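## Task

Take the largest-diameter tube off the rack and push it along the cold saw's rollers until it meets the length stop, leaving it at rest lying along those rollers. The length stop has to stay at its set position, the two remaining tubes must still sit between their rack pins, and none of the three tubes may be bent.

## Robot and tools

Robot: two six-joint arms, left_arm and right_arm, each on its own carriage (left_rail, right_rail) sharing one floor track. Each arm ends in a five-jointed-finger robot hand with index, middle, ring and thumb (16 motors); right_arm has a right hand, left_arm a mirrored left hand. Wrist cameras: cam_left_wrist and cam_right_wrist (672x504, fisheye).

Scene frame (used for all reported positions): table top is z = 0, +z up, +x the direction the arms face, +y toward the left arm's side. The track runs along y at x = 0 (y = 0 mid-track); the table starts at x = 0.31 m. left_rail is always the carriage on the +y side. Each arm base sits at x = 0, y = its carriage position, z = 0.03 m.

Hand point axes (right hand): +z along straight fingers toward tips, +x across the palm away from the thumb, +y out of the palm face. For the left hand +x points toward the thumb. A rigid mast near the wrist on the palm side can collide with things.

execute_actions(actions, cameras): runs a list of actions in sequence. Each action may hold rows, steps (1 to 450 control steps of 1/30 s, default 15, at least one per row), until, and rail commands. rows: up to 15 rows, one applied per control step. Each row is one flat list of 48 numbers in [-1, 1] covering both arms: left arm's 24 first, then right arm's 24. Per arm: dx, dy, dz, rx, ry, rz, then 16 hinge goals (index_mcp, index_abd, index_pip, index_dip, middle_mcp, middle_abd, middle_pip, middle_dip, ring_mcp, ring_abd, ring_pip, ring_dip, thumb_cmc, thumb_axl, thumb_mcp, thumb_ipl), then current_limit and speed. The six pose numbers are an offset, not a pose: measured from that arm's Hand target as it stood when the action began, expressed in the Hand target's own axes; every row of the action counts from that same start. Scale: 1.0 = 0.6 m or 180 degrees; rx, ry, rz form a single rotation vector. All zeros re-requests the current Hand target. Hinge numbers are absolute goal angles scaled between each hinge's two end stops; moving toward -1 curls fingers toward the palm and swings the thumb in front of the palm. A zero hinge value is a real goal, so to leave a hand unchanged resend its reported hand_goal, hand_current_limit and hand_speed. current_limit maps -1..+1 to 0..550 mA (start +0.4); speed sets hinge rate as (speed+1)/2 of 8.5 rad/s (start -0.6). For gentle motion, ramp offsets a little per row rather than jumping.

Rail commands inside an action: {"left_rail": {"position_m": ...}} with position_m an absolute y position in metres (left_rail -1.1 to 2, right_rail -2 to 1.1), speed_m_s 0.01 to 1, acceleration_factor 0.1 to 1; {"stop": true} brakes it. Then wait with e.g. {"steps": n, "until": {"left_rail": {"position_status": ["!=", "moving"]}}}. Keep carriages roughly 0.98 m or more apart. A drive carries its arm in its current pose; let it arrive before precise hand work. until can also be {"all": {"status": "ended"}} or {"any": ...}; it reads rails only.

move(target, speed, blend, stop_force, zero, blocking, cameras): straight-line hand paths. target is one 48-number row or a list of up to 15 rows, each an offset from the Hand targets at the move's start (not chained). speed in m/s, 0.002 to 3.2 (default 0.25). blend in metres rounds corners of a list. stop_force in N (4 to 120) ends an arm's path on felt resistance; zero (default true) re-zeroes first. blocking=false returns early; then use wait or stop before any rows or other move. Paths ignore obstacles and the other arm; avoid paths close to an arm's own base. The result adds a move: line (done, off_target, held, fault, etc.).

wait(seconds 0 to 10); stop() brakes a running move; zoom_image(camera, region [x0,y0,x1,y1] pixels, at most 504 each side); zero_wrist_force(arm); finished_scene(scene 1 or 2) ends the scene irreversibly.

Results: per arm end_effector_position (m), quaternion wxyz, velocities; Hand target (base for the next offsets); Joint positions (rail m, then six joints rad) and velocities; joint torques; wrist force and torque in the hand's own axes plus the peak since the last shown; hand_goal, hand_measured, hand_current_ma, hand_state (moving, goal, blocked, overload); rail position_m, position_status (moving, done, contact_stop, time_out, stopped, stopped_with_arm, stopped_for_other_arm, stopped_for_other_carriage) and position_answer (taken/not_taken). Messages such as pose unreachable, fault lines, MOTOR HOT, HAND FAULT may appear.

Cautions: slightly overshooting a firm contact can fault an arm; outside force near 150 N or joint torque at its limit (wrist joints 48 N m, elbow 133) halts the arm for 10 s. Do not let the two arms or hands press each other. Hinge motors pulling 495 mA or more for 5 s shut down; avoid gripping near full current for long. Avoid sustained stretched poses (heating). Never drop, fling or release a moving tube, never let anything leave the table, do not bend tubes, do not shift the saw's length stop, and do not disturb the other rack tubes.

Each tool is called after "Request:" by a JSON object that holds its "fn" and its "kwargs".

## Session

Request:
{"fn": "execute_actions", "kwargs": {"actions": []}}

Request:
{"fn": "zoom_image", "kwargs": {"camera": "cam_right_wrist", "region": [300, 0, 672, 300]}}

Request:
{"fn": "zoom_image", "kwargs": {"camera": "cam_right_wrist", "region": [0, 0, 336, 300]}}

Scene clock: 0.00 s.
left_arm: end_effector_position=(+0.7264, +1.6837, +0.5548) hand_goal=(+0.754, +0.000, +0.576, +0.696, +0.754, +0.000, +0.576, +0.696, +0.754, +0.000, +0.576, +0.696, +0.714, +0.678, +0.226, +0.168) hand_measured=(+0.754, +0.000, +0.576, +0.696, +0.754, +0.000, +0.576, +0.696, +0.754, +0.000, +0.576, +0.696, +0.714, +0.678, +0.226, +0.168) hand_current_ma=(+0, +0, +0, +0, +0, +0, +0, +0, +0, +0, +0, +0, +0, +0, +0, +0) hand_state=(goal, goal, goal, goal, goal, goal, goal, goal, goal, goal, goal, goal, goal, goal, goal, goal) hand_current_limit=0.40 hand_speed=-0.60 end_effector_quat_wxyz=(-0.010, +0.999, +0.000, -0.034) | right_arm: end_effector_position=(+0.7265, -0.8420, +0.5582) hand_goal=(+0.754, +0.000, +0.576, +0.696, +0.754, +0.000, +0.576, +0.696, +0.754, +0.000, +0.576, +0.696, +0.714, +0.678, +0.226, +0.168) hand_measured=(+0.754, +0.000, +0.576, +0.696, +0.754, +0.000, +0.576, +0.696, +0.754, +0.000, +0.576, +0.696, +0.714, +0.678, +0.226, +0.168) hand_current_ma=(+0, +0, +0, +0, +0, +0, +0, +0, +0, +0, +0, +0, +0, +0, +0, +0) hand_state=(goal, goal, goal, goal, goal, goal, goal, goal, goal, goal, goal, goal, goal, goal, goal, goal) hand_current_limit=0.40 hand_speed=-0.60 end_effector_quat_wxyz=(-0.034, +0.000, +0.999, +0.010)
Joint positions: left_arm=[1.79 -0.281 -1.556 1.575 -1.518 -1.571 1.29] | right_arm=[-0.905 -0.281 -1.556 1.575 -1.518 -1.571 -1.851]
Joint velocities: within noise
Joint torques (N m): no reading
Wrist force (N): no reading
Wrist torque (N m): no reading
Wrist force, peak (N): no reading
Hand target: left_arm +0.7264, +1.6837, +0.5548; -0.010, +0.999, +0.000, -0.034 | right_arm +0.7265, -0.8420, +0.5582; -0.034, +0.000, +0.999, +0.010
left_rail: position_m=1.790 position_status=done
right_rail: position_m=-0.905 position_status=done
camera_calibration:
cam_left_wrist: T_world_to_cam=[[-0.768344, 0.627386, 0.126627, -0.608405], [0.514267, 0.487379, 0.705685, -1.62891], [0.381022, 0.607329, -0.697118, -0.787176], [0, 0, 0, 1]] pos_world=[0.670164, 1.65368, 0.677787]
cam_right_wrist: T_world_to_cam=[[0.779249, 0.623551, -0.0628891, 0.0320773], [0.496926, -0.553607, 0.668269, -1.24075], [0.381884, -0.551999, -0.741257, -0.201481], [0, 0, 0, 1]] pos_world=[0.668507, -0.818106, 0.681821]

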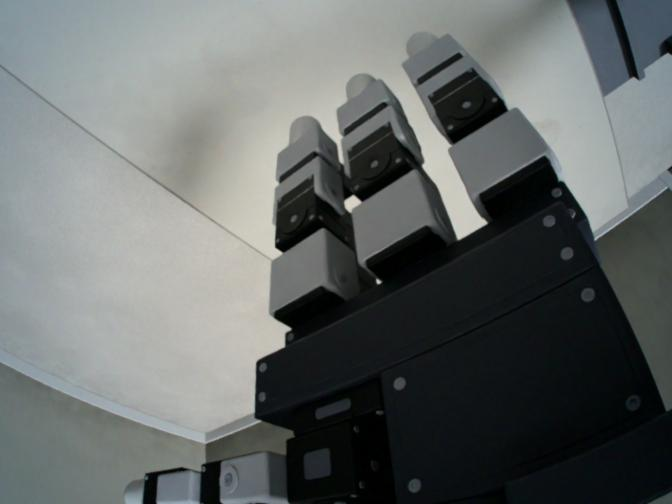

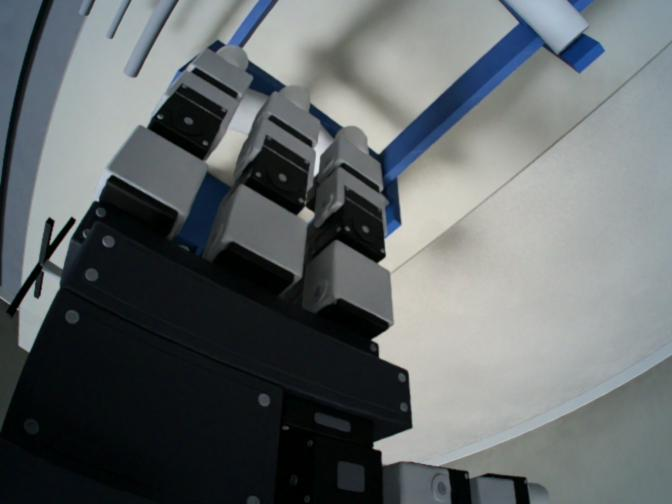

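Scaled by 1.355 from the camera's 672x504 image, which has a finer 960x720 frame.

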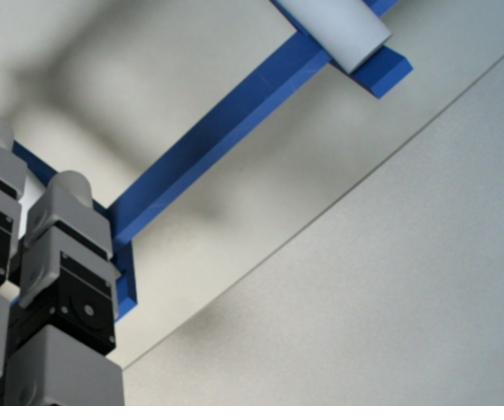

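Scaled by 1.500 from the camera's 672x504 image, which has a finer 960x720 frame.

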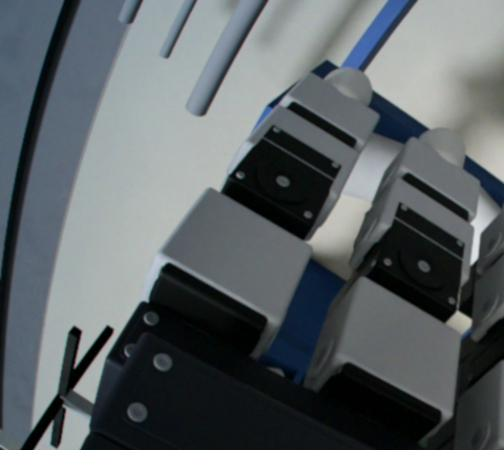

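Request:
{"fn": "move", "kwargs": {"target": [-0.71,-0.08,-0.66,0,0,0,0.98,0,0.576,0.696,0.98,0,0.576,0.696,0.98,0,0.576,0.696,0.714,0.678,0.226,0.168,0.4,-0.3,0.71,0,-0.65,0,0,0,0.98,0,0.576,0.696,0.98,0,0.576,0.696,0.98,0,0.576,0.696,0.714,0.678,0.226,0.168,0.4,-0.3], "speed": 0.4, "cameras": ["all"]}}

Scene clock: 43.77 s.
left_arm: end_effector_position=(+0.3286, +1.7236, +0.9799) hand_goal=(+0.980, +0.000, +0.576, +0.696, +0.980, +0.000, +0.576, +0.696, +0.980, +0.000, +0.576, +0.696, +0.714, +0.678, +0.226, +0.168) hand_measured=(+0.970, +0.000, +0.576, +0.696, +0.970, +0.000, +0.576, +0.696, +0.972, +0.000, +0.576, +0.696, +0.714, +0.678, +0.224, +0.168) hand_current_ma=(-2, +0, +0, +0, -2, +0, +0, +0, -2, +0, +0, +0, +0, +0, +0, +0) hand_state=(goal, goal, goal, goal, goal, goal, goal, goal, goal, goal, goal, goal, goal, goal, goal, goal) hand_current_limit=0.40 hand_speed=-0.30 end_effector_quat_wxyz=(-0.010, +0.999, +0.000, -0.034) | right_arm: end_effector_position=(+0.3283, -0.8499, +0.9763) hand_goal=(+0.980, +0.000, +0.576, +0.696, +0.980, +0.000, +0.576, +0.696, +0.980, +0.000, +0.576, +0.696, +0.714, +0.678, +0.226, +0.168) hand_measured=(+0.970, +0.000, +0.576, +0.696, +0.970, +0.000, +0.576, +0.696, +0.970, +0.000, +0.576, +0.696, +0.714, +0.678, +0.224, +0.168) hand_current_ma=(-22, +0, +1, +0, -27, +0, +1, +0, -22, +0, +1, +0, +0, -1, -7, +0) hand_state=(goal, goal, goal, goal, goal, goal, goal, goal, goal, goal, goal, goal, goal, goal, goal, goal) hand_current_limit=0.40 hand_speed=-0.30 end_effector_quat_wxyz=(-0.034, +0.000, +0.999, +0.010)
Joint positions: left_arm=[1.79 -0.527 -1.907 1.005 -0.6 -1.588 1.044] | right_arm=[-0.905 -0.673 -1.916 1.03 -0.619 -1.598 -2.243]
Joint torques (N m): left_arm=[-13.23 15.24 -36.51 -2.32 3.81 -1.94] | right_arm=[-18 7.94 -43.18 -1.04 1.27 -3.79]
Wrist force (N): left_arm=[-0.1 -0.4 -0.2] | right_arm=[0.3 0.9 -0.1]
Wrist torque (N m): left_arm=[-0.07 -0.01 0.13] | right_arm=[0.14 0.04 0.29]
Wrist force, peak (N): left_arm=[-1.6 -0.8 -2.0] | right_arm=[1.5 1.6 -1.7]
Hand target: left_arm +0.3285, +1.7235, +0.9800; -0.010, +0.999, +0.000, -0.034 | right_arm +0.3282, -0.8500, +0.9764; -0.034, +0.000, +0.999, +0.010
Off the commanded pose: left_arm 0.000 m, 0 deg | right_arm 0.000 m, 0 deg.
left_rail: position_m=1.790 position_status=done
right_rail: position_m=-0.905 position_status=done
move: done
camera_calibration:
cam_left_wrist: T_world_to_cam=[[-0.768383, 0.627349, 0.126573, -0.99278], [0.514208, 0.487426, 0.705695, -1.74385], [0.381022, 0.607329, -0.697118, -0.363494], [0, 0, 0, 1]] pos_world=[0.272365, 1.69358, 1.10289]
cam_right_wrist: T_world_to_cam=[[0.779247, 0.623544, -0.0629774, 0.373686], [0.496923, -0.553505, 0.668356, -1.32666], [0.381891, -0.552109, -0.741171, 0.255956], [0, 0, 0, 1]] pos_world=[0.270307, -0.826006, 1.09992]

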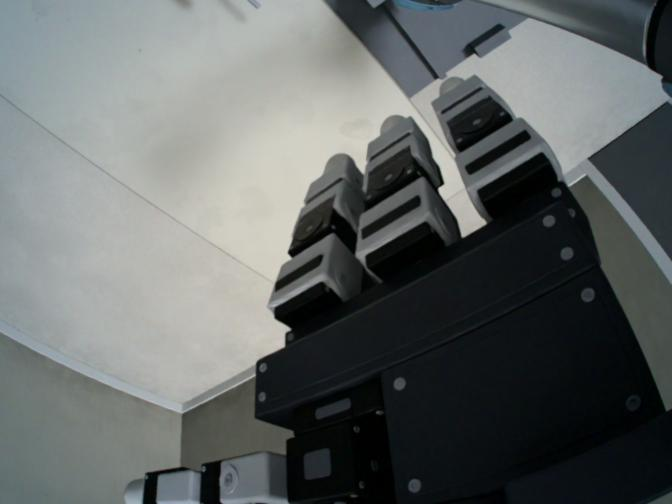

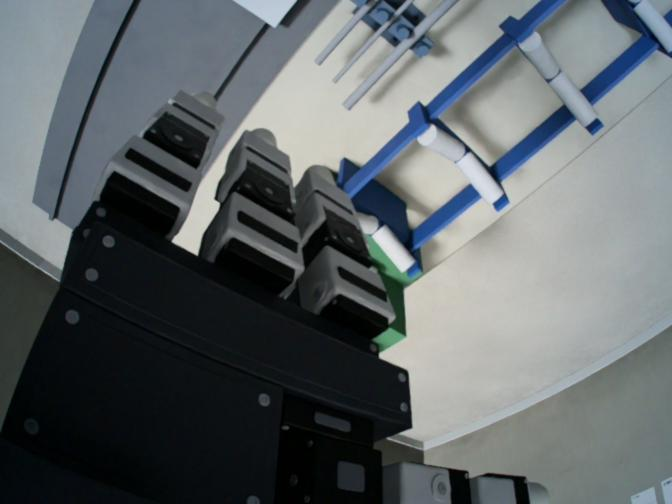

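Request:
{"fn": "execute_actions", "kwargs": {"actions": [{"left_rail":{"position_m":1.3,"speed_m_s":0.5},"right_rail":{"position_m":-0.8,"speed_m_s":0.5},"steps":200,"until":{"all":{"status":"ended"}}}], "cameras": ["all"]}}

Request:
{"fn": "zoom_image", "kwargs": {"camera": "cam_left_wrist", "region": [100, 0, 672, 200]}}

Scene clock: 91.83 s.
left_arm: end_effector_position=(+0.3286, +1.2334, +0.9800) hand_goal=(+0.980, +0.000, +0.576, +0.696, +0.980, +0.000, +0.576, +0.696, +0.980, +0.000, +0.576, +0.696, +0.714, +0.678, +0.226, +0.168) hand_measured=(+0.970, +0.000, +0.576, +0.696, +0.970, +0.000, +0.576, +0.696, +0.972, +0.000, +0.576, +0.696, +0.714, +0.678, +0.224, +0.168) hand_current_ma=(-2, +0, +0, +0, -2, +0, +0, +0, -2, +0, +0, +0, +0, +0, +0, +0) hand_state=(goal, goal, goal, goal, goal, goal, goal, goal, goal, goal, goal, goal, goal, goal, goal, goal) hand_current_limit=0.40 hand_speed=-0.30 end_effector_quat_wxyz=(-0.010, +0.999, +0.000, -0.034) | right_arm: end_effector_position=(+0.3282, -0.7445, +0.9764) hand_goal=(+0.980, +0.000, +0.576, +0.696, +0.980, +0.000, +0.576, +0.696, +0.980, +0.000, +0.576, +0.696, +0.714, +0.678, +0.226, +0.168) hand_measured=(+0.972, +0.000, +0.576, +0.696, +0.970, +0.000, +0.576, +0.696, +0.972, +0.000, +0.576, +0.696, +0.714, +0.678, +0.224, +0.168) hand_current_ma=(-20, +0, +1, +0, -25, +0, +1, +0, -20, +0, +1, +0, +0, -1, -7, +0) hand_state=(goal, goal, goal, goal, goal, goal, goal, goal, goal, goal, goal, goal, goal, goal, goal, goal) hand_current_limit=0.40 hand_speed=-0.30 end_effector_quat_wxyz=(-0.034, +0.000, +0.999, +0.010)
Joint positions: left_arm=[1.3 -0.527 -1.907 1.005 -0.6 -1.588 1.044] | right_arm=[-0.8 -0.673 -1.916 1.03 -0.618 -1.598 -2.243]
Joint torques (N m): left_arm=[-5.7 2.84 -26.19 -2.42 1.96 -2.19] | right_arm=[-9.79 -8.14 -31.84 -2.68 1.08 -3.6]
Wrist force (N): left_arm=[0.1 -0.2 -0.3] | right_arm=[-0.1 0.8 -0.3]
Wrist torque (N m): left_arm=[-0.03 -0.04 0.14] | right_arm=[0.14 0.09 0.25]
Wrist force, peak (N): left_arm=[0.0 -1.4 -0.5] | right_arm=[0.0 2.0 -0.2]
Hand target: left_arm +0.3285, +1.2334, +0.9800; -0.010, +0.999, +0.000, -0.034 | right_arm +0.3282, -0.7445, +0.9764; -0.034, +0.000, +0.999, +0.010
Off the commanded pose: left_arm 0.000 m, 0 deg | right_arm 0.000 m, 0 deg.
left_rail: position_m=1.300 speed_m_s=0.50 position_status=done
right_rail: position_m=-0.800 speed_m_s=0.50 position_status=done
camera_calibration:
cam_left_wrist: T_world_to_cam=[[-0.768335, 0.62738, 0.126715, -0.685473], [0.514297, 0.487309, 0.705711, -1.50488], [0.380999, 0.607392, -0.697076, -0.065827], [0, 0, 0, 1]] pos_world=[0.272364, 1.20338, 1.10299]
cam_right_wrist: T_world_to_cam=[[0.779251, 0.623548, -0.0628934, 0.307958], [0.496901, -0.553571, 0.668318, -1.26834], [0.381912, -0.55204, -0.741212, 0.31435], [0, 0, 0, 1]] pos_world=[0.270207, -0.720606, 1.10002]

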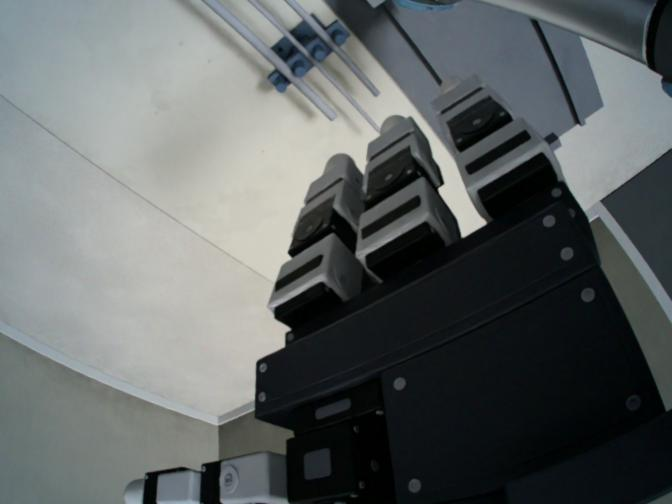

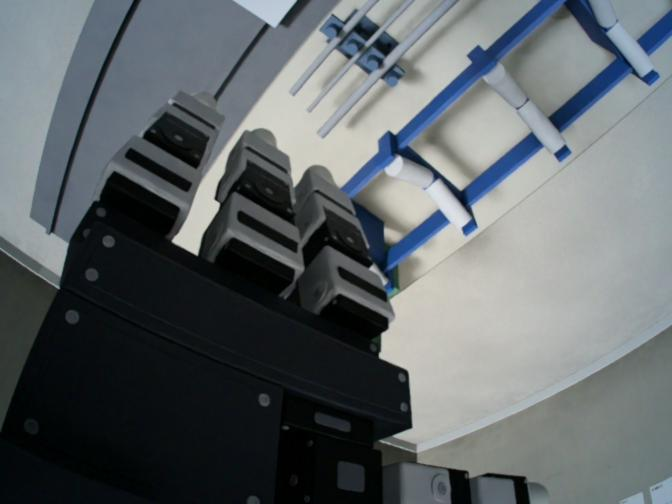

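Region (100, 0, 672, 200) is 572x200 pixels. A region can be at most 504 by 504 pixels.

Request:
{"fn": "zoom_image", "kwargs": {"camera": "cam_right_wrist", "region": [280, 0, 440, 140]}}

Request:
{"fn": "zoom_image", "kwargs": {"camera": "cam_left_wrist", "region": [230, 0, 390, 140]}}

Scaled by 3.150 from the camera's 672x504 image, which has a finer 960x720 frame.

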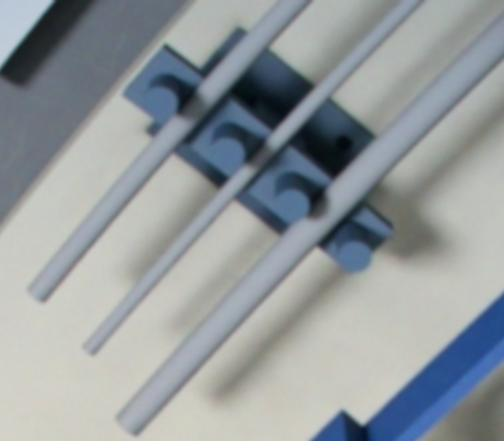

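Scaled by 3.150 from the camera's 672x504 image, which has a finer 960x720 frame.

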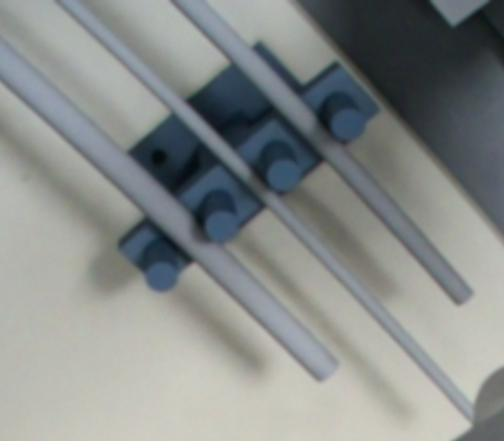

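Request:
{"fn": "move", "kwargs": {"target": [0.3719,0.5993,0.931,0.3137,0.3223,0.4191,0.0137,0,0.431,0.551,0.0137,0,0.431,0.551,0.0137,0,0.431,0.551,-0.571,0.678,-0.10,0.168,0.3,-0.3,-0.3728,0.6128,0.9495,0.3235,-0.3147,-0.4266,0.0137,0,0.431,0.551,0.0137,0,0.431,0.551,0.0137,0,0.431,0.551,-0.571,0.678,-0.10,0.168,0.3,-0.3], "speed": 0.4, "cameras": ["all"]}}

Scene clock: 138.97 s.
left_arm: end_effector_position=(+0.5126, +0.8851, +0.4004) hand_goal=(+0.014, +0.000, +0.432, +0.552, +0.014, +0.000, +0.432, +0.552, +0.014, +0.000, +0.432, +0.552, -0.570, +0.678, -0.100, +0.168) hand_measured=(+0.012, +0.000, +0.434, +0.556, +0.014, +0.000, +0.434, +0.554, +0.014, +0.000, +0.434, +0.556, -0.570, +0.678, -0.102, +0.168) hand_current_ma=(+0, +0, +0, +0, +0, +0, +0, +0, +0, +0, +0, +0, +0, +0, +0, +0) hand_state=(goal, goal, goal, goal, goal, goal, goal, goal, goal, goal, goal, goal, goal, goal, goal, goal) hand_current_limit=0.30 hand_speed=-0.30 end_effector_quat_wxyz=(-0.406, +0.579, -0.579, +0.406) | right_arm: end_effector_position=(+0.5126, -0.3655, +0.4001) hand_goal=(+0.014, +0.000, +0.432, +0.552, +0.014, +0.000, +0.432, +0.552, +0.014, +0.000, +0.432, +0.552, -0.570, +0.678, -0.100, +0.168) hand_measured=(+0.014, +0.000, +0.434, +0.554, +0.012, +0.000, +0.434, +0.554, +0.014, +0.000, +0.434, +0.556, -0.570, +0.678, -0.102, +0.168) hand_current_ma=(-1, +0, +4, +4, -2, +0, +4, +5, -1, +0, +5, +6, +1, -1, -3, +0) hand_state=(goal, goal, goal, goal, goal, goal, goal, goal, goal, goal, goal, goal, goal, goal, goal, goal) hand_current_limit=0.30 hand_speed=-0.30 end_effector_quat_wxyz=(-0.406, +0.579, -0.579, +0.406)
Joint positions: left_arm=[1.3 -1.258 -1.718 2.333 -2.888 -0.464 2.328] | right_arm=[-0.8 0.581 -1.569 2.271 -3.434 -2.113 -2.921]
Joint torques (N m): left_arm=[8.93 -5.55 -32.07 -5.77 -2.81 2.13] | right_arm=[17.19 -22.91 -20.78 -7.38 1.64 -3.71]
Wrist force (N): left_arm=[-0.1 2.5 -1.3] | right_arm=[0.6 1.4 -1.5]
Wrist torque (N m): left_arm=[0.27 0.00 -0.15] | right_arm=[0.30 -0.26 0.29]
Wrist force, peak (N): left_arm=[0.9 4.0 -1.8] | right_arm=[-0.6 2.3 -0.7]
Hand target: left_arm +0.5126, +0.8851, +0.4004; -0.406, +0.579, -0.579, +0.406 | right_arm +0.5126, -0.3655, +0.4001; -0.406, +0.579, -0.579, +0.406
Off the commanded pose: left_arm 0.000 m, 0 deg | right_arm 0.000 m, 0 deg.
left_rail: position_m=1.300 speed_m_s=0.50 position_status=done
right_rail: position_m=-0.800 speed_m_s=0.50 position_status=done
move: done
camera_calibration:
cam_left_wrist: T_world_to_cam=[[0.156937, 0.774951, 0.612227, -1.05143], [-0.514398, -0.465042, 0.720507, 0.343547], [0.843069, -0.428003, 0.325651, -0.0583545], [0, 0, 0, 1]] pos_world=[0.390926, 0.949597, 0.41519]
cam_right_wrist: T_world_to_cam=[[-0.192006, 0.781979, -0.592994, 0.659498], [-0.484592, 0.449892, 0.750178, 0.0721552], [0.853407, 0.431399, 0.292559, -0.269814], [0, 0, 0, 1]] pos_world=[0.391855, -0.431778, 0.415885]

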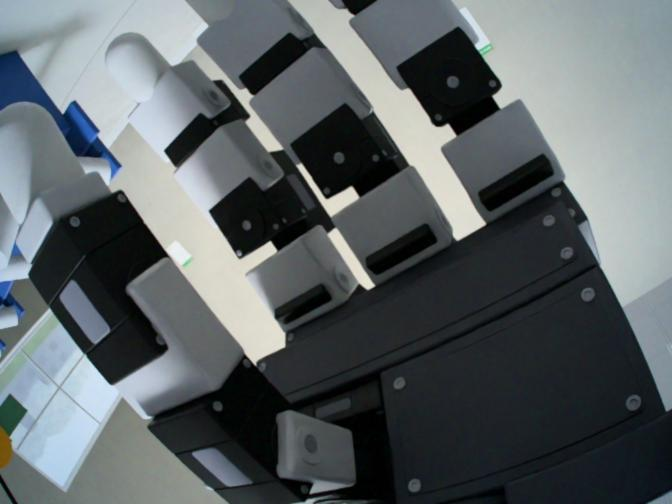

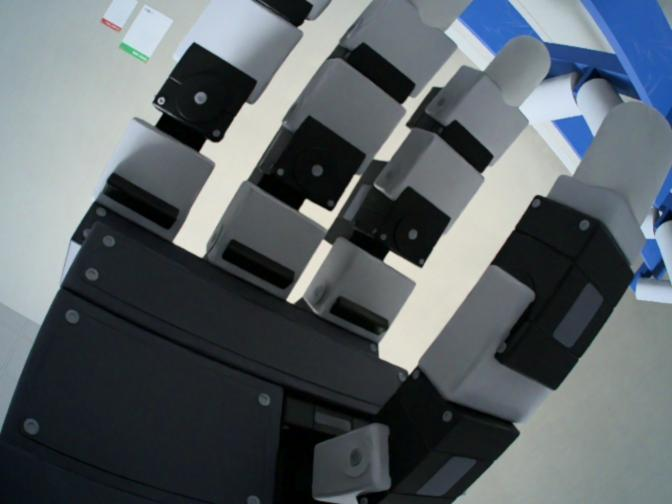

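Request:
{"fn": "move", "kwargs": {"target": [0,0.343,0.1301,0,0,0,0.0137,0,0.431,0.551,0.0137,0,0.431,0.551,0.0137,0,0.431,0.551,-0.571,0.678,-0.10,0.168,0.3,-0.3,0,0.343,0.1301,0,0,0,0.0137,0,0.431,0.551,0.0137,0,0.431,0.551,0.0137,0,0.431,0.551,-0.571,0.678,-0.10,0.168,0.3,-0.3], "speed": 0.25}}

Request:
{"fn": "move", "kwargs": {"target": [0,0.0862,0.0314,0,0,0,0.0137,0,0.431,0.551,0.0137,0,0.431,0.551,0.0137,0,0.431,0.551,-0.571,0.678,-0.10,0.168,0.3,-0.3,0,0.0862,0.0314,0,0,0,0.0137,0,0.431,0.551,0.0137,0,0.431,0.551,0.0137,0,0.431,0.551,-0.571,0.678,-0.10,0.168,0.3,-0.3], "speed": 0.04, "stop_force": 5, "cameras": ["all"]}}

Scene clock: 176.23 s.
left_arm: end_effector_position=(+0.5157, +0.8850, +0.1804) hand_goal=(+0.014, +0.000, +0.432, +0.552, +0.014, +0.000, +0.432, +0.552, +0.014, +0.000, +0.432, +0.552, -0.570, +0.678, -0.100, +0.168) hand_measured=(+0.012, +0.000, +0.434, +0.556, +0.012, +0.000, +0.434, +0.554, +0.012, +0.000, +0.434, +0.556, -0.570, +0.678, -0.102, +0.168) hand_current_ma=(+0, +0, +0, +0, +0, +0, +0, +0, +0, +0, +0, +0, +0, +0, +0, +0) hand_state=(goal, goal, goal, goal, goal, goal, goal, goal, goal, goal, goal, goal, goal, goal, goal, goal) hand_current_limit=0.30 hand_speed=-0.30 end_effector_quat_wxyz=(-0.406, +0.579, -0.579, +0.406) | right_arm: end_effector_position=(+0.5157, -0.3656, +0.1800) hand_goal=(+0.014, +0.000, +0.432, +0.552, +0.014, +0.000, +0.432, +0.552, +0.014, +0.000, +0.432, +0.552, -0.570, +0.678, -0.100, +0.168) hand_measured=(+0.012, +0.000, +0.434, +0.554, +0.012, +0.000, +0.434, +0.554, +0.012, +0.000, +0.434, +0.556, -0.570, +0.678, -0.102, +0.168) hand_current_ma=(-2, +0, +4, +4, -2, +0, +4, +5, -2, +0, +5, +6, +1, -1, -3, +0) hand_state=(goal, goal, goal, goal, goal, goal, goal, goal, goal, goal, goal, goal, goal, goal, goal, goal) hand_current_limit=0.30 hand_speed=-0.30 end_effector_quat_wxyz=(-0.406, +0.579, -0.579, +0.406)
Joint positions: left_arm=[1.3 -1.252 -1.285 2.485 -3.482 -0.468 2.339] | right_arm=[-0.8 0.578 -1.158 2.383 -3.958 -2.11 -2.923]
Joint torques (N m): left_arm=[9.68 -20.37 -24.83 -6.06 -2.66 2.35] | right_arm=[18.45 -42.24 -31.2 -7.36 -3.01 -3.38]
Wrist force (N): left_arm=[-0.1 2.4 -1.5] | right_arm=[0.7 1.5 -1.4]
Wrist torque (N m): left_arm=[0.30 -0.01 -0.15] | right_arm=[0.31 -0.29 0.30]
Wrist force, peak (N): left_arm=[0.0 4.2 -1.2] | right_arm=[0.5 2.7 -1.3]
Hand target: left_arm +0.5158, +0.8850, +0.1803; -0.406, +0.579, -0.579, +0.406 | right_arm +0.5157, -0.3656, +0.1800; -0.406, +0.579, -0.579, +0.406
Off the commanded pose: left_arm 0.000 m, 0 deg | right_arm 0.000 m, 0 deg.
left_rail: position_m=1.300 speed_m_s=0.50 position_status=done
right_rail: position_m=-0.800 speed_m_s=0.50 position_status=done
move: done

Scene clock: 178.63 s.
left_arm: end_effector_position=(+0.5157, +0.8851, +0.1370) hand_goal=(+0.014, +0.000, +0.432, +0.552, +0.014, +0.000, +0.432, +0.552, +0.014, +0.000, +0.432, +0.552, -0.570, +0.678, -0.100, +0.168) hand_measured=(+0.012, +0.000, +0.434, +0.556, +0.012, +0.000, +0.434, +0.554, +0.012, +0.000, +0.434, +0.556, -0.570, +0.678, -0.102, +0.168) hand_current_ma=(+0, +0, +0, +0, +0, +0, +0, +0, +0, +0, +0, +0, +0, +0, +0, +0) hand_state=(goal, goal, goal, goal, goal, goal, goal, goal, goal, goal, goal, goal, goal, goal, goal, goal) hand_current_limit=0.30 hand_speed=-0.30 end_effector_quat_wxyz=(-0.406, +0.579, -0.579, +0.406) | right_arm: end_effector_position=(+0.5156, -0.3656, +0.1369) hand_goal=(+0.014, +0.000, +0.432, +0.552, +0.014, +0.000, +0.432, +0.552, +0.014, +0.000, +0.432, +0.552, -0.570, +0.678, -0.100, +0.168) hand_measured=(+0.012, +0.000, +0.434, +0.554, +0.012, +0.000, +0.434, +0.554, +0.012, +0.000, +0.434, +0.556, -0.570, +0.678, -0.102, +0.168) hand_current_ma=(-3, +0, +4, +4, -3, +0, +4, +5, -2, +0, +4, +6, +1, -1, -3, +0) hand_state=(goal, goal, goal, goal, goal, goal, goal, goal, goal, goal, goal, goal, goal, goal, goal, goal) hand_current_limit=0.30 hand_speed=-0.30 end_effector_quat_wxyz=(-0.406, +0.579, -0.579, +0.406)
Joint positions: left_arm=[1.3 -1.252 -1.175 2.492 -3.598 -0.468 2.338] | right_arm=[-0.8 0.578 -1.06 2.384 -4.056 -2.11 -2.923]
Joint torques (N m): left_arm=[4.33 -58.99 -19.15 -1.47 -1.63 -2.17] | right_arm=[-2.51 -59.54 -0.69 -0.23 0.22 2.64]
Wrist force (N): left_arm=[0.3 -1.6 -2.9] | right_arm=[0.9 -2.5 -2.3]
Wrist torque (N m): left_arm=[-0.39 -0.16 0.36] | right_arm=[-0.35 -0.22 -0.04]
Wrist force, peak (N): left_arm=[-0.9 -18.2 -7.7] | right_arm=[2.1 -20.0 -7.9]
Hand target: left_arm +0.5157, +0.8851, +0.1370; -0.406, +0.579, -0.579, +0.406 (not the last commanded pose) | right_arm +0.5156, -0.3656, +0.1369; -0.406, +0.579, -0.579, +0.406 (not the last commanded pose)
Off the commanded pose: left_arm 0.012 m, 0 deg | right_arm 0.012 m, 0 deg.
left_rail: position_m=1.300 speed_m_s=0.50 position_status=done
right_rail: position_m=-0.800 speed_m_s=0.50 position_status=done
move: contact (left_arm, right_arm)
camera_calibration:
cam_left_wrist: T_world_to_cam=[[0.156942, 0.774959, 0.612215, -0.89065], [-0.514048, -0.465207, 0.72065, 0.534801], [0.843281, -0.427809, 0.325356, 0.0245104], [0, 0, 0, 1]] pos_world=[0.394025, 0.949497, 0.15189]
cam_right_wrist: T_world_to_cam=[[-0.192151, 0.78192, -0.593026, 0.50425], [-0.484355, 0.449995, 0.75027, 0.270936], [0.85351, 0.4314, 0.292259, -0.195467], [0, 0, 0, 1]] pos_world=[0.394955, -0.431878, 0.152885]

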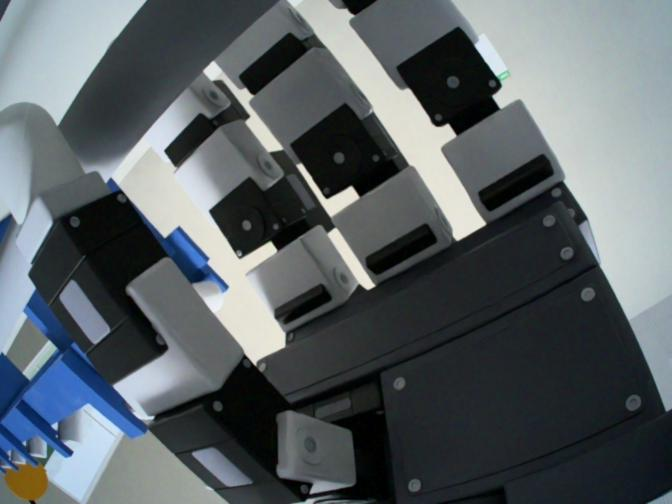

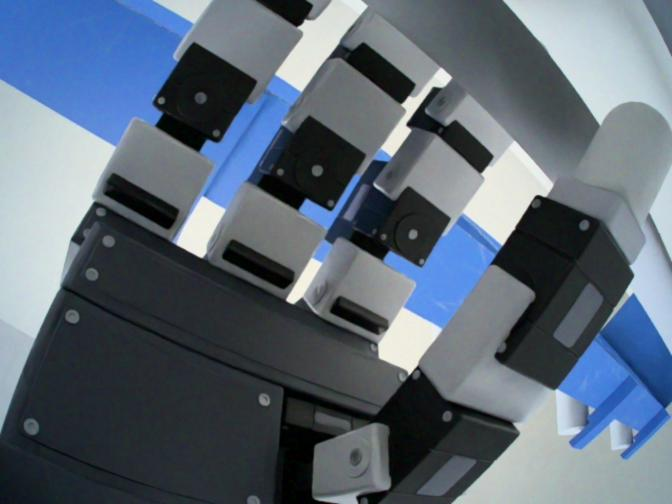

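Request:
{"fn": "move", "kwargs": {"target": [[0,-0.063,-0.0228,0,0,0,0.0137,0,0.431,0.551,0.0137,0,0.431,0.551,0.0137,0,0.431,0.551,-0.571,0.678,-0.10,0.168,0.3,-0.3,0,-0.063,-0.0228,0,0,0,0.0137,0,0.431,0.551,0.0137,0,0.431,0.551,0.0137,0,0.431,0.551,-0.571,0.678,-0.10,0.168,0.3,-0.3],[0,-0.1017,-0.0278,-0.0833,0,0,0.0137,0,0.431,0.551,0.0137,0,0.431,0.551,0.0137,0,0.431,0.551,-0.571,0.678,-0.10,0.168,0.3,-0.3,0,-0.1017,-0.0278,-0.0833,0,0,0.0137,0,0.431,0.551,0.0137,0,0.431,0.551,0.0137,0,0.431,0.551,-0.571,0.678,-0.10,0.168,0.3,-0.3]], "speed": 0.12, "blend": [0.01, 0], "cameras": ["all"]}}

Scene clock: 211.13 s.
left_arm: end_effector_position=(+0.5209, +0.8851, +0.2001) hand_goal=(+0.014, +0.000, +0.432, +0.552, +0.014, +0.000, +0.432, +0.552, +0.014, +0.000, +0.432, +0.552, -0.570, +0.678, -0.100, +0.168) hand_measured=(+0.012, +0.000, +0.434, +0.556, +0.012, +0.000, +0.434, +0.554, +0.012, +0.000, +0.434, +0.556, -0.570, +0.678, -0.102, +0.168) hand_current_ma=(+0, +0, +0, +0, +0, +0, +0, +0, +0, +0, +0, +0, +0, +0, +0, +0) hand_state=(goal, goal, goal, goal, goal, goal, goal, goal, goal, goal, goal, goal, goal, goal, goal, goal) hand_current_limit=0.30 hand_speed=-0.30 end_effector_quat_wxyz=(-0.327, +0.627, -0.627, +0.327) | right_arm: end_effector_position=(+0.5208, -0.3656, +0.2000) hand_goal=(+0.014, +0.000, +0.432, +0.552, +0.014, +0.000, +0.432, +0.552, +0.014, +0.000, +0.432, +0.552, -0.570, +0.678, -0.100, +0.168) hand_measured=(+0.012, +0.000, +0.434, +0.554, +0.012, +0.000, +0.434, +0.554, +0.012, +0.000, +0.434, +0.556, -0.570, +0.678, -0.102, +0.168) hand_current_ma=(-3, +0, +4, +4, -3, +0, +4, +5, -2, +0, +4, +6, +1, -1, -3, +0) hand_state=(goal, goal, goal, goal, goal, goal, goal, goal, goal, goal, goal, goal, goal, goal, goal, goal) hand_current_limit=0.30 hand_speed=-0.30 end_effector_quat_wxyz=(-0.327, +0.627, -0.627, +0.327)
Joint positions: left_arm=[1.3 -1.148 -1.444 2.404 -3.061 -0.726 2.236] | right_arm=[-0.8 0.521 -1.324 2.345 -3.484 -1.992 -2.824]
Joint torques (N m): left_arm=[9.25 -53.61 -35.22 -2.44 -2.89 -1.88] | right_arm=[-17.44 -53.7 -39.78 -1.31 1.19 3.99]
Wrist force (N): left_arm=[0.2 2.2 -1.1] | right_arm=[0.7 0.8 -0.7]
Wrist torque (N m): left_arm=[0.29 -0.10 -0.01] | right_arm=[0.22 -0.21 -0.12]
Wrist force, peak (N): left_arm=[0.1 3.8 -1.1] | right_arm=[0.9 -2.7 -3.0]
Hand target: left_arm +0.5209, +0.8851, +0.2001; -0.327, +0.627, -0.627, +0.327 | right_arm +0.5208, -0.3656, +0.2000; -0.327, +0.627, -0.627, +0.327
Off the commanded pose: left_arm 0.000 m, 0 deg | right_arm 0.000 m, 0 deg.
left_rail: position_m=1.300 speed_m_s=0.50 position_status=done
right_rail: position_m=-0.800 speed_m_s=0.50 position_status=done
move: done
camera_calibration:
cam_left_wrist: T_world_to_cam=[[0.309886, 0.775049, 0.550699, -0.997564], [-0.310252, -0.465075, 0.829125, 0.364109], [0.89873, -0.427789, 0.09634, 0.0165904], [0, 0, 0, 1]] pos_world=[0.407186, 0.949596, 0.245868]
cam_right_wrist: T_world_to_cam=[[-0.338882, 0.781948, -0.523179, 0.60505], [-0.273806, 0.450044, 0.849995, 0.0965823], [0.900105, 0.431297, 0.0615907, -0.196398], [0, 0, 0, 1]] pos_world=[0.408264, -0.431878, 0.246551]

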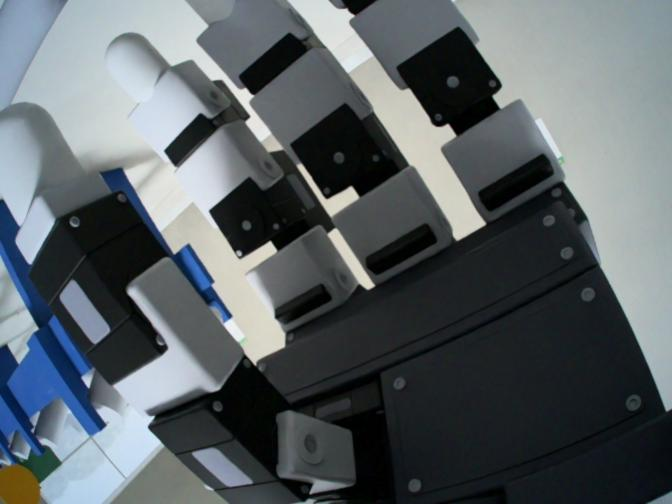

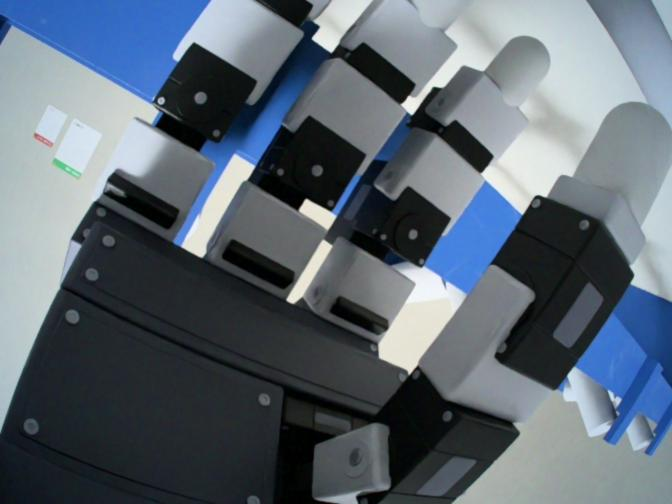

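Request:
{"fn": "zoom_image", "kwargs": {"camera": "cam_left_wrist", "region": [0, 0, 120, 120]}}

Request:
{"fn": "zoom_image", "kwargs": {"camera": "cam_right_wrist", "region": [552, 0, 672, 120]}}

Scaled by 4.200 from the camera's 672x504 image, which has a finer 960x720 frame.

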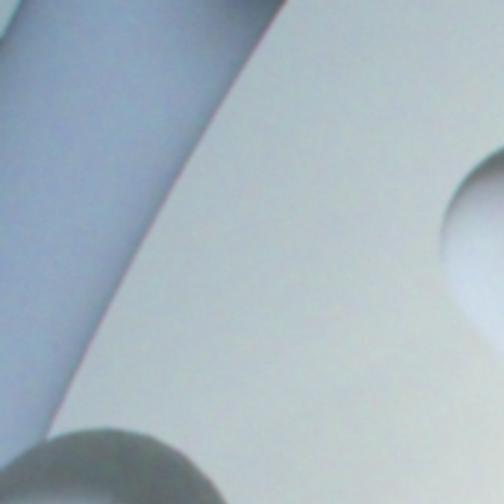

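Scaled by 4.200 from the camera's 672x504 image, which has a finer 960x720 frame.

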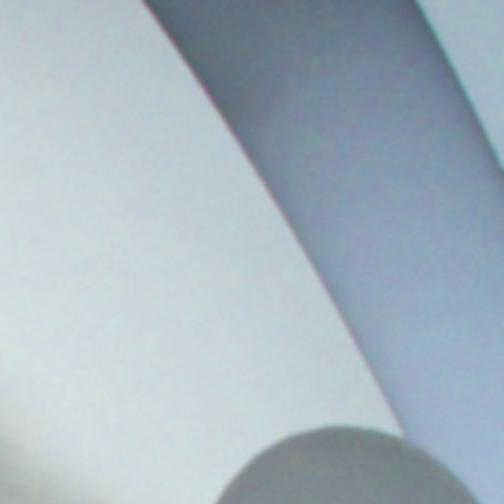

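Request:
{"fn": "move", "kwargs": {"target": [[0,0.0665,0.0500,0,0,0,0.0137,0,0.431,0.551,0.0137,0,0.431,0.551,0.0137,0,0.431,0.551,-0.571,0.678,-0.10,0.168,0.3,-0.3,0,0.0665,0.0500,0,0,0,0.0137,0,0.431,0.551,0.0137,0,0.431,0.551,0.0137,0,0.431,0.551,-0.571,0.678,-0.10,0.168,0.3,-0.3],[0,0.1063,0.0806,0,0,0,0.0137,0,0.431,0.551,0.0137,0,0.431,0.551,0.0137,0,0.431,0.551,-0.571,0.678,-0.10,0.168,0.3,-0.3,0,0.1063,0.0806,0,0,0,0.0137,0,0.431,0.551,0.0137,0,0.431,0.551,0.0137,0,0.431,0.551,-0.571,0.678,-0.10,0.168,0.3,-0.3]], "speed": [0.1, 0.03], "stop_force": 6, "cameras": ["all"]}}

Scene clock: 244.20 s.
left_arm: end_effector_position=(+0.5240, +0.8851, +0.1201) hand_goal=(+0.014, +0.000, +0.432, +0.552, +0.014, +0.000, +0.432, +0.552, +0.014, +0.000, +0.432, +0.552, -0.570, +0.678, -0.100, +0.168) hand_measured=(+0.012, +0.000, +0.434, +0.556, +0.012, +0.000, +0.434, +0.554, +0.012, +0.000, +0.434, +0.556, -0.570, +0.678, -0.102, +0.168) hand_current_ma=(+0, +0, +0, +0, +0, +0, +0, +0, +0, +0, +0, +0, +0, +0, +0, +0) hand_state=(goal, goal, goal, goal, goal, goal, goal, goal, goal, goal, goal, goal, goal, goal, goal, goal) hand_current_limit=0.30 hand_speed=-0.30 end_effector_quat_wxyz=(-0.327, +0.627, -0.627, +0.327) | right_arm: end_effector_position=(+0.5239, -0.3657, +0.1200) hand_goal=(+0.014, +0.000, +0.432, +0.552, +0.014, +0.000, +0.432, +0.552, +0.014, +0.000, +0.432, +0.552, -0.570, +0.678, -0.100, +0.168) hand_measured=(+0.012, +0.000, +0.434, +0.554, +0.012, +0.000, +0.434, +0.554, +0.012, +0.000, +0.434, +0.556, -0.570, +0.678, -0.102, +0.168) hand_current_ma=(-3, +0, +4, +4, -3, +0, +4, +5, -2, +0, +4, +6, +1, -1, -3, +0) hand_state=(goal, goal, goal, goal, goal, goal, goal, goal, goal, goal, goal, goal, goal, goal, goal, goal) hand_current_limit=0.30 hand_speed=-0.30 end_effector_quat_wxyz=(-0.327, +0.627, -0.627, +0.327)
Joint positions: left_arm=[1.3 -1.142 -1.267 2.434 -3.273 -0.729 2.243] | right_arm=[-0.8 0.518 -1.156 2.362 -3.67 -1.989 -2.826]
Joint torques (N m): left_arm=[9.09 -23.33 -15.14 -6.43 -2.83 2.29] | right_arm=[-18.29 -39.69 -6.47 -8 1.68 -3.25]
Wrist force (N): left_arm=[-0.1 2.1 -1.4] | right_arm=[0.4 1.2 -1.0]
Wrist torque (N m): left_arm=[0.32 -0.04 -0.14] | right_arm=[0.29 -0.17 0.25]
Wrist force, peak (N): left_arm=[0.0 2.6 -1.5] | right_arm=[0.6 2.1 -0.5]
Hand target: left_arm +0.5240, +0.8851, +0.1201; -0.327, +0.627, -0.627, +0.327 | right_arm +0.5239, -0.3657, +0.1200; -0.327, +0.627, -0.627, +0.327
Off the commanded pose: left_arm 0.000 m, 0 deg | right_arm 0.000 m, 0 deg.
left_rail: position_m=1.300 speed_m_s=0.50 position_status=done
right_rail: position_m=-0.800 speed_m_s=0.50 position_status=done
move: done
camera_calibration:
cam_left_wrist: T_world_to_cam=[[0.309997, 0.775021, 0.550677, -0.954461], [-0.31009, -0.465115, 0.829163, 0.431236], [0.898747, -0.427797, 0.0961421, 0.0214928], [0, 0, 0, 1]] pos_world=[0.410285, 0.949497, 0.165968]
cam_right_wrist: T_world_to_cam=[[-0.338962, 0.78198, -0.523079, 0.564355], [-0.273689, 0.449986, 0.850063, 0.165391], [0.900111, 0.4313, 0.0614908, -0.194203], [0, 0, 0, 1]] pos_world=[0.411365, -0.431978, 0.166551]

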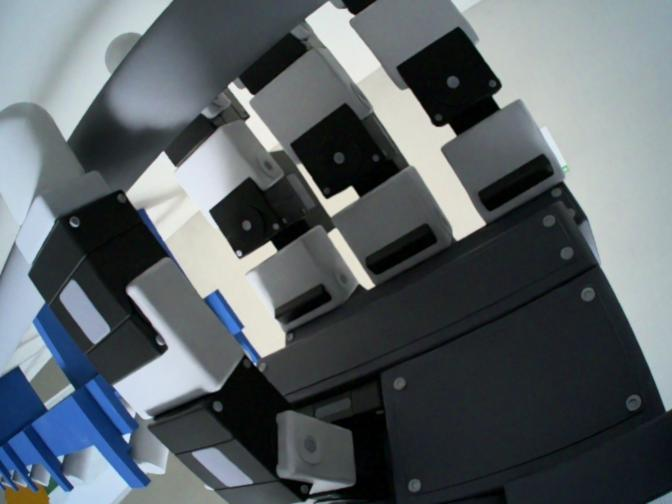

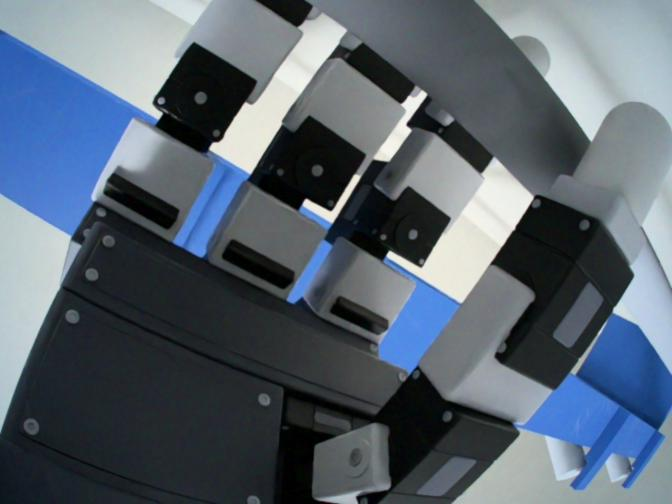

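Request:
{"fn": "execute_actions", "kwargs": {"actions": [{"rows":[[0,0,0,0,0,0,-0.274,0,0.212,0.333,-0.274,0,0.212,0.333,-0.274,0,0.212,0.333,-0.571,0.678,-0.449,0.059,0.2,-0.85,0,0,0,0,0,0,-0.274,0,0.212,0.333,-0.274,0,0.212,0.333,-0.274,0,0.212,0.333,-0.571,0.678,-0.449,0.059,0.2,-0.85]],"steps":60}], "cameras": ["all"]}}

Scene clock: 250.57 s.
left_arm: end_effector_position=(+0.5240, +0.8851, +0.1201) hand_goal=(-0.274, +0.000, +0.212, +0.334, -0.274, +0.000, +0.212, +0.334, -0.274, +0.000, +0.212, +0.334, -0.570, +0.678, -0.448, +0.060) hand_measured=(-0.144, +0.000, +0.266, +0.362, -0.144, +0.000, +0.264, +0.362, -0.146, +0.000, +0.266, +0.364, -0.570, +0.678, -0.146, +0.108) hand_current_ma=(+302, +0, +51, +14, +306, +0, +50, +14, +298, +0, +53, +17, +0, +0, +330, +73) hand_state=(blocked, goal, blocked, blocked, blocked, goal, blocked, blocked, blocked, goal, blocked, blocked, goal, goal, blocked, blocked) hand_current_limit=0.20 hand_speed=-0.85 end_effector_quat_wxyz=(-0.327, +0.627, -0.627, +0.327) | right_arm: end_effector_position=(+0.5238, -0.3657, +0.1200) hand_goal=(-0.274, +0.000, +0.212, +0.334, -0.274, +0.000, +0.212, +0.334, -0.274, +0.000, +0.212, +0.334, -0.570, +0.678, -0.448, +0.060) hand_measured=(-0.136, +0.000, +0.272, +0.358, -0.136, +0.000, +0.272, +0.358, -0.136, +0.000, +0.272, +0.360, -0.570, +0.678, -0.142, +0.102) hand_current_ma=(+330, +0, +205, +64, +330, +0, +201, +70, +330, +0, +208, +77, +1, -1, +330, +193) hand_state=(blocked, goal, blocked, blocked, blocked, goal, blocked, blocked, blocked, goal, blocked, blocked, goal, goal, blocked, blocked) hand_current_limit=0.20 hand_speed=-0.85 end_effector_quat_wxyz=(-0.327, +0.627, -0.627, +0.327)
Joint positions: left_arm=[1.3 -1.142 -1.267 2.434 -3.273 -0.729 2.243] | right_arm=[-0.8 0.518 -1.156 2.362 -3.67 -1.989 -2.826]
Joint torques (N m): left_arm=[8.84 -43.5 -27.1 -6.03 4.72 1.24] | right_arm=[-19 -57.16 -31.73 -7.61 -2.39 -2.9]
Wrist force (N): left_arm=[0.1 8.3 3.1] | right_arm=[-0.1 7.1 3.1]
Wrist torque (N m): left_arm=[0.53 0.35 -0.23] | right_arm=[0.53 -0.38 0.26]
Wrist force, peak (N): left_arm=[0.0 8.4 3.4] | right_arm=[0.2 7.6 3.1]
Hand target: left_arm +0.5240, +0.8851, +0.1201; -0.327, +0.627, -0.627, +0.327 | right_arm +0.5239, -0.3656, +0.1200; -0.327, +0.627, -0.627, +0.327
Off the commanded pose: left_arm 0.000 m, 0 deg | right_arm 0.000 m, 0 deg.
left_rail: position_m=1.300 speed_m_s=0.50 position_status=done
right_rail: position_m=-0.800 speed_m_s=0.50 position_status=done
camera_calibration:
cam_left_wrist: T_world_to_cam=[[0.309997, 0.775021, 0.550677, -0.954406], [-0.31009, -0.465115, 0.829163, 0.431319], [0.898747, -0.427797, 0.0961421, 0.0215025], [0, 0, 0, 1]] pos_world=[0.410285, 0.949497, 0.165868]
cam_right_wrist: T_world_to_cam=[[-0.339009, 0.781957, -0.523083, 0.564365], [-0.273612, 0.450023, 0.850068, 0.165375], [0.900116, 0.431302, 0.0613912, -0.194188], [0, 0, 0, 1]] pos_world=[0.411365, -0.431978, 0.166551]

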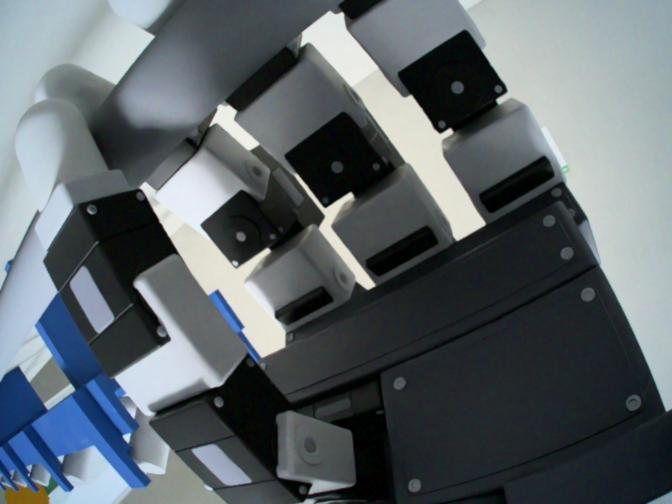

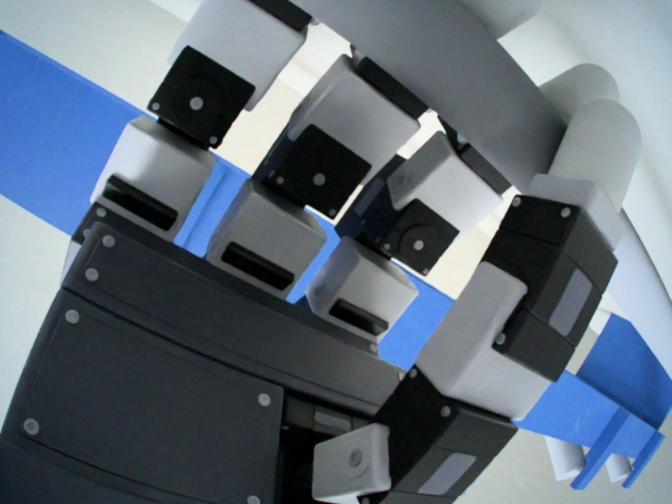

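Request:
{"fn": "move", "kwargs": {"target": [[0,-0.041,-0.0287,0,0,0,-0.274,0,0.212,0.333,-0.274,0,0.212,0.333,-0.274,0,0.212,0.333,-0.571,0.678,-0.449,0.059,0.2,-0.85,0,-0.041,-0.0287,0,0,0,-0.274,0,0.212,0.333,-0.274,0,0.212,0.333,-0.274,0,0.212,0.333,-0.571,0.678,-0.449,0.059,0.2,-0.85],[0,-0.3276,-0.2296,0,0,0,-0.274,0,0.212,0.333,-0.274,0,0.212,0.333,-0.274,0,0.212,0.333,-0.571,0.678,-0.449,0.059,0.2,-0.85,0,-0.3276,-0.2296,0,0,0,-0.274,0,0.212,0.333,-0.274,0,0.212,0.333,-0.274,0,0.212,0.333,-0.571,0.678,-0.449,0.059,0.2,-0.85]], "speed": [0.05, 0.12], "blend": [0.005, 0], "cameras": ["all"]}}

Scene clock: 270.30 s.
left_arm: end_effector_position=(+0.5237, +0.8851, +0.3600) hand_goal=(-0.274, +0.000, +0.212, +0.334, -0.274, +0.000, +0.212, +0.334, -0.274, +0.000, +0.212, +0.334, -0.570, +0.678, -0.448, +0.060) hand_measured=(-0.144, +0.000, +0.266, +0.362, -0.144, +0.000, +0.264, +0.362, -0.146, +0.000, +0.266, +0.364, -0.570, +0.678, -0.146, +0.108) hand_current_ma=(+302, +0, +51, +14, +306, +0, +50, +14, +297, +0, +53, +17, +0, +0, +330, +73) hand_state=(blocked, goal, blocked, blocked, blocked, goal, blocked, blocked, blocked, goal, blocked, blocked, goal, goal, blocked, blocked) hand_current_limit=0.20 hand_speed=-0.85 end_effector_quat_wxyz=(-0.327, +0.627, -0.627, +0.327) | right_arm: end_effector_position=(+0.5236, -0.3655, +0.3599) hand_goal=(-0.274, +0.000, +0.212, +0.334, -0.274, +0.000, +0.212, +0.334, -0.274, +0.000, +0.212, +0.334, -0.570, +0.678, -0.448, +0.060) hand_measured=(-0.136, +0.000, +0.272, +0.356, -0.136, +0.000, +0.272, +0.358, -0.138, +0.000, +0.272, +0.360, -0.570, +0.678, -0.142, +0.102) hand_current_ma=(+330, +0, +205, +63, +330, +0, +201, +70, +330, +0, +208, +77, +0, -1, +330, +193) hand_state=(blocked, goal, blocked, blocked, blocked, goal, blocked, blocked, blocked, goal, blocked, blocked, goal, goal, blocked, blocked) hand_current_limit=0.20 hand_speed=-0.85 end_effector_quat_wxyz=(-0.327, +0.627, -0.627, +0.327)
Joint positions: left_arm=[1.3 -1.143 -1.691 2.262 -2.678 -0.729 2.242] | right_arm=[-0.8 0.519 -1.578 2.228 -3.113 -1.99 -2.826]
Joint torques (N m): left_arm=[-13.18 -48.72 -50.62 -3.2 6 -2.35] | right_arm=[-2.22 -50.68 -56.78 -2.98 -0.06 3.56]
Wrist force (N): left_arm=[-1.2 8.5 2.7] | right_arm=[1.2 7.3 3.7]
Wrist torque (N m): left_arm=[0.59 0.38 -0.07] | right_arm=[0.47 -0.36 -0.09]
Wrist force, peak (N): left_arm=[0.8 9.1 3.6] | right_arm=[0.2 8.7 4.1]
Hand target: left_arm +0.5237, +0.8851, +0.3601; -0.327, +0.627, -0.627, +0.327 | right_arm +0.5236, -0.3655, +0.3600; -0.327, +0.627, -0.627, +0.327
Off the commanded pose: left_arm 0.000 m, 0 deg | right_arm 0.000 m, 0 deg.
left_rail: position_m=1.300 speed_m_s=0.50 position_status=done
right_rail: position_m=-0.800 speed_m_s=0.50 position_status=done
move: done
camera_calibration:
cam_left_wrist: T_world_to_cam=[[0.309947, 0.775044, 0.550672, -1.08658], [-0.310165, -0.46508, 0.829155, 0.232306], [0.898738, -0.427793, 0.0962412, -0.00138979], [0, 0, 0, 1]] pos_world=[0.410086, 0.949596, 0.405868]
cam_right_wrist: T_world_to_cam=[[-0.339023, 0.781931, -0.523113, 0.689653], [-0.273741, 0.449993, 0.850042, -0.0387633], [0.900072, 0.431381, 0.0614884, -0.208725], [0, 0, 0, 1]] pos_world=[0.411065, -0.431778, 0.406551]

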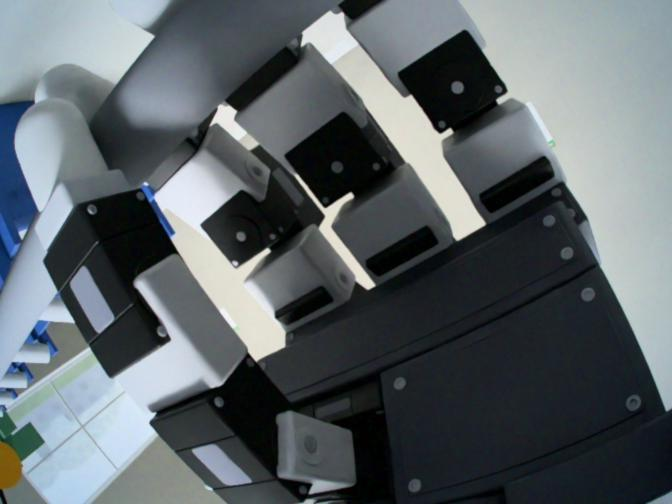

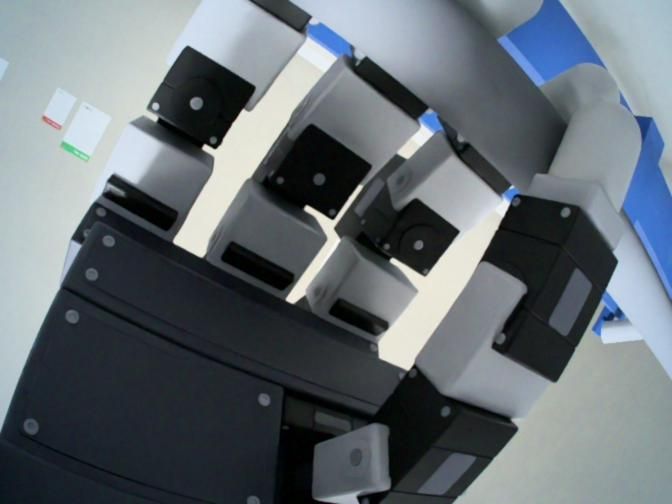

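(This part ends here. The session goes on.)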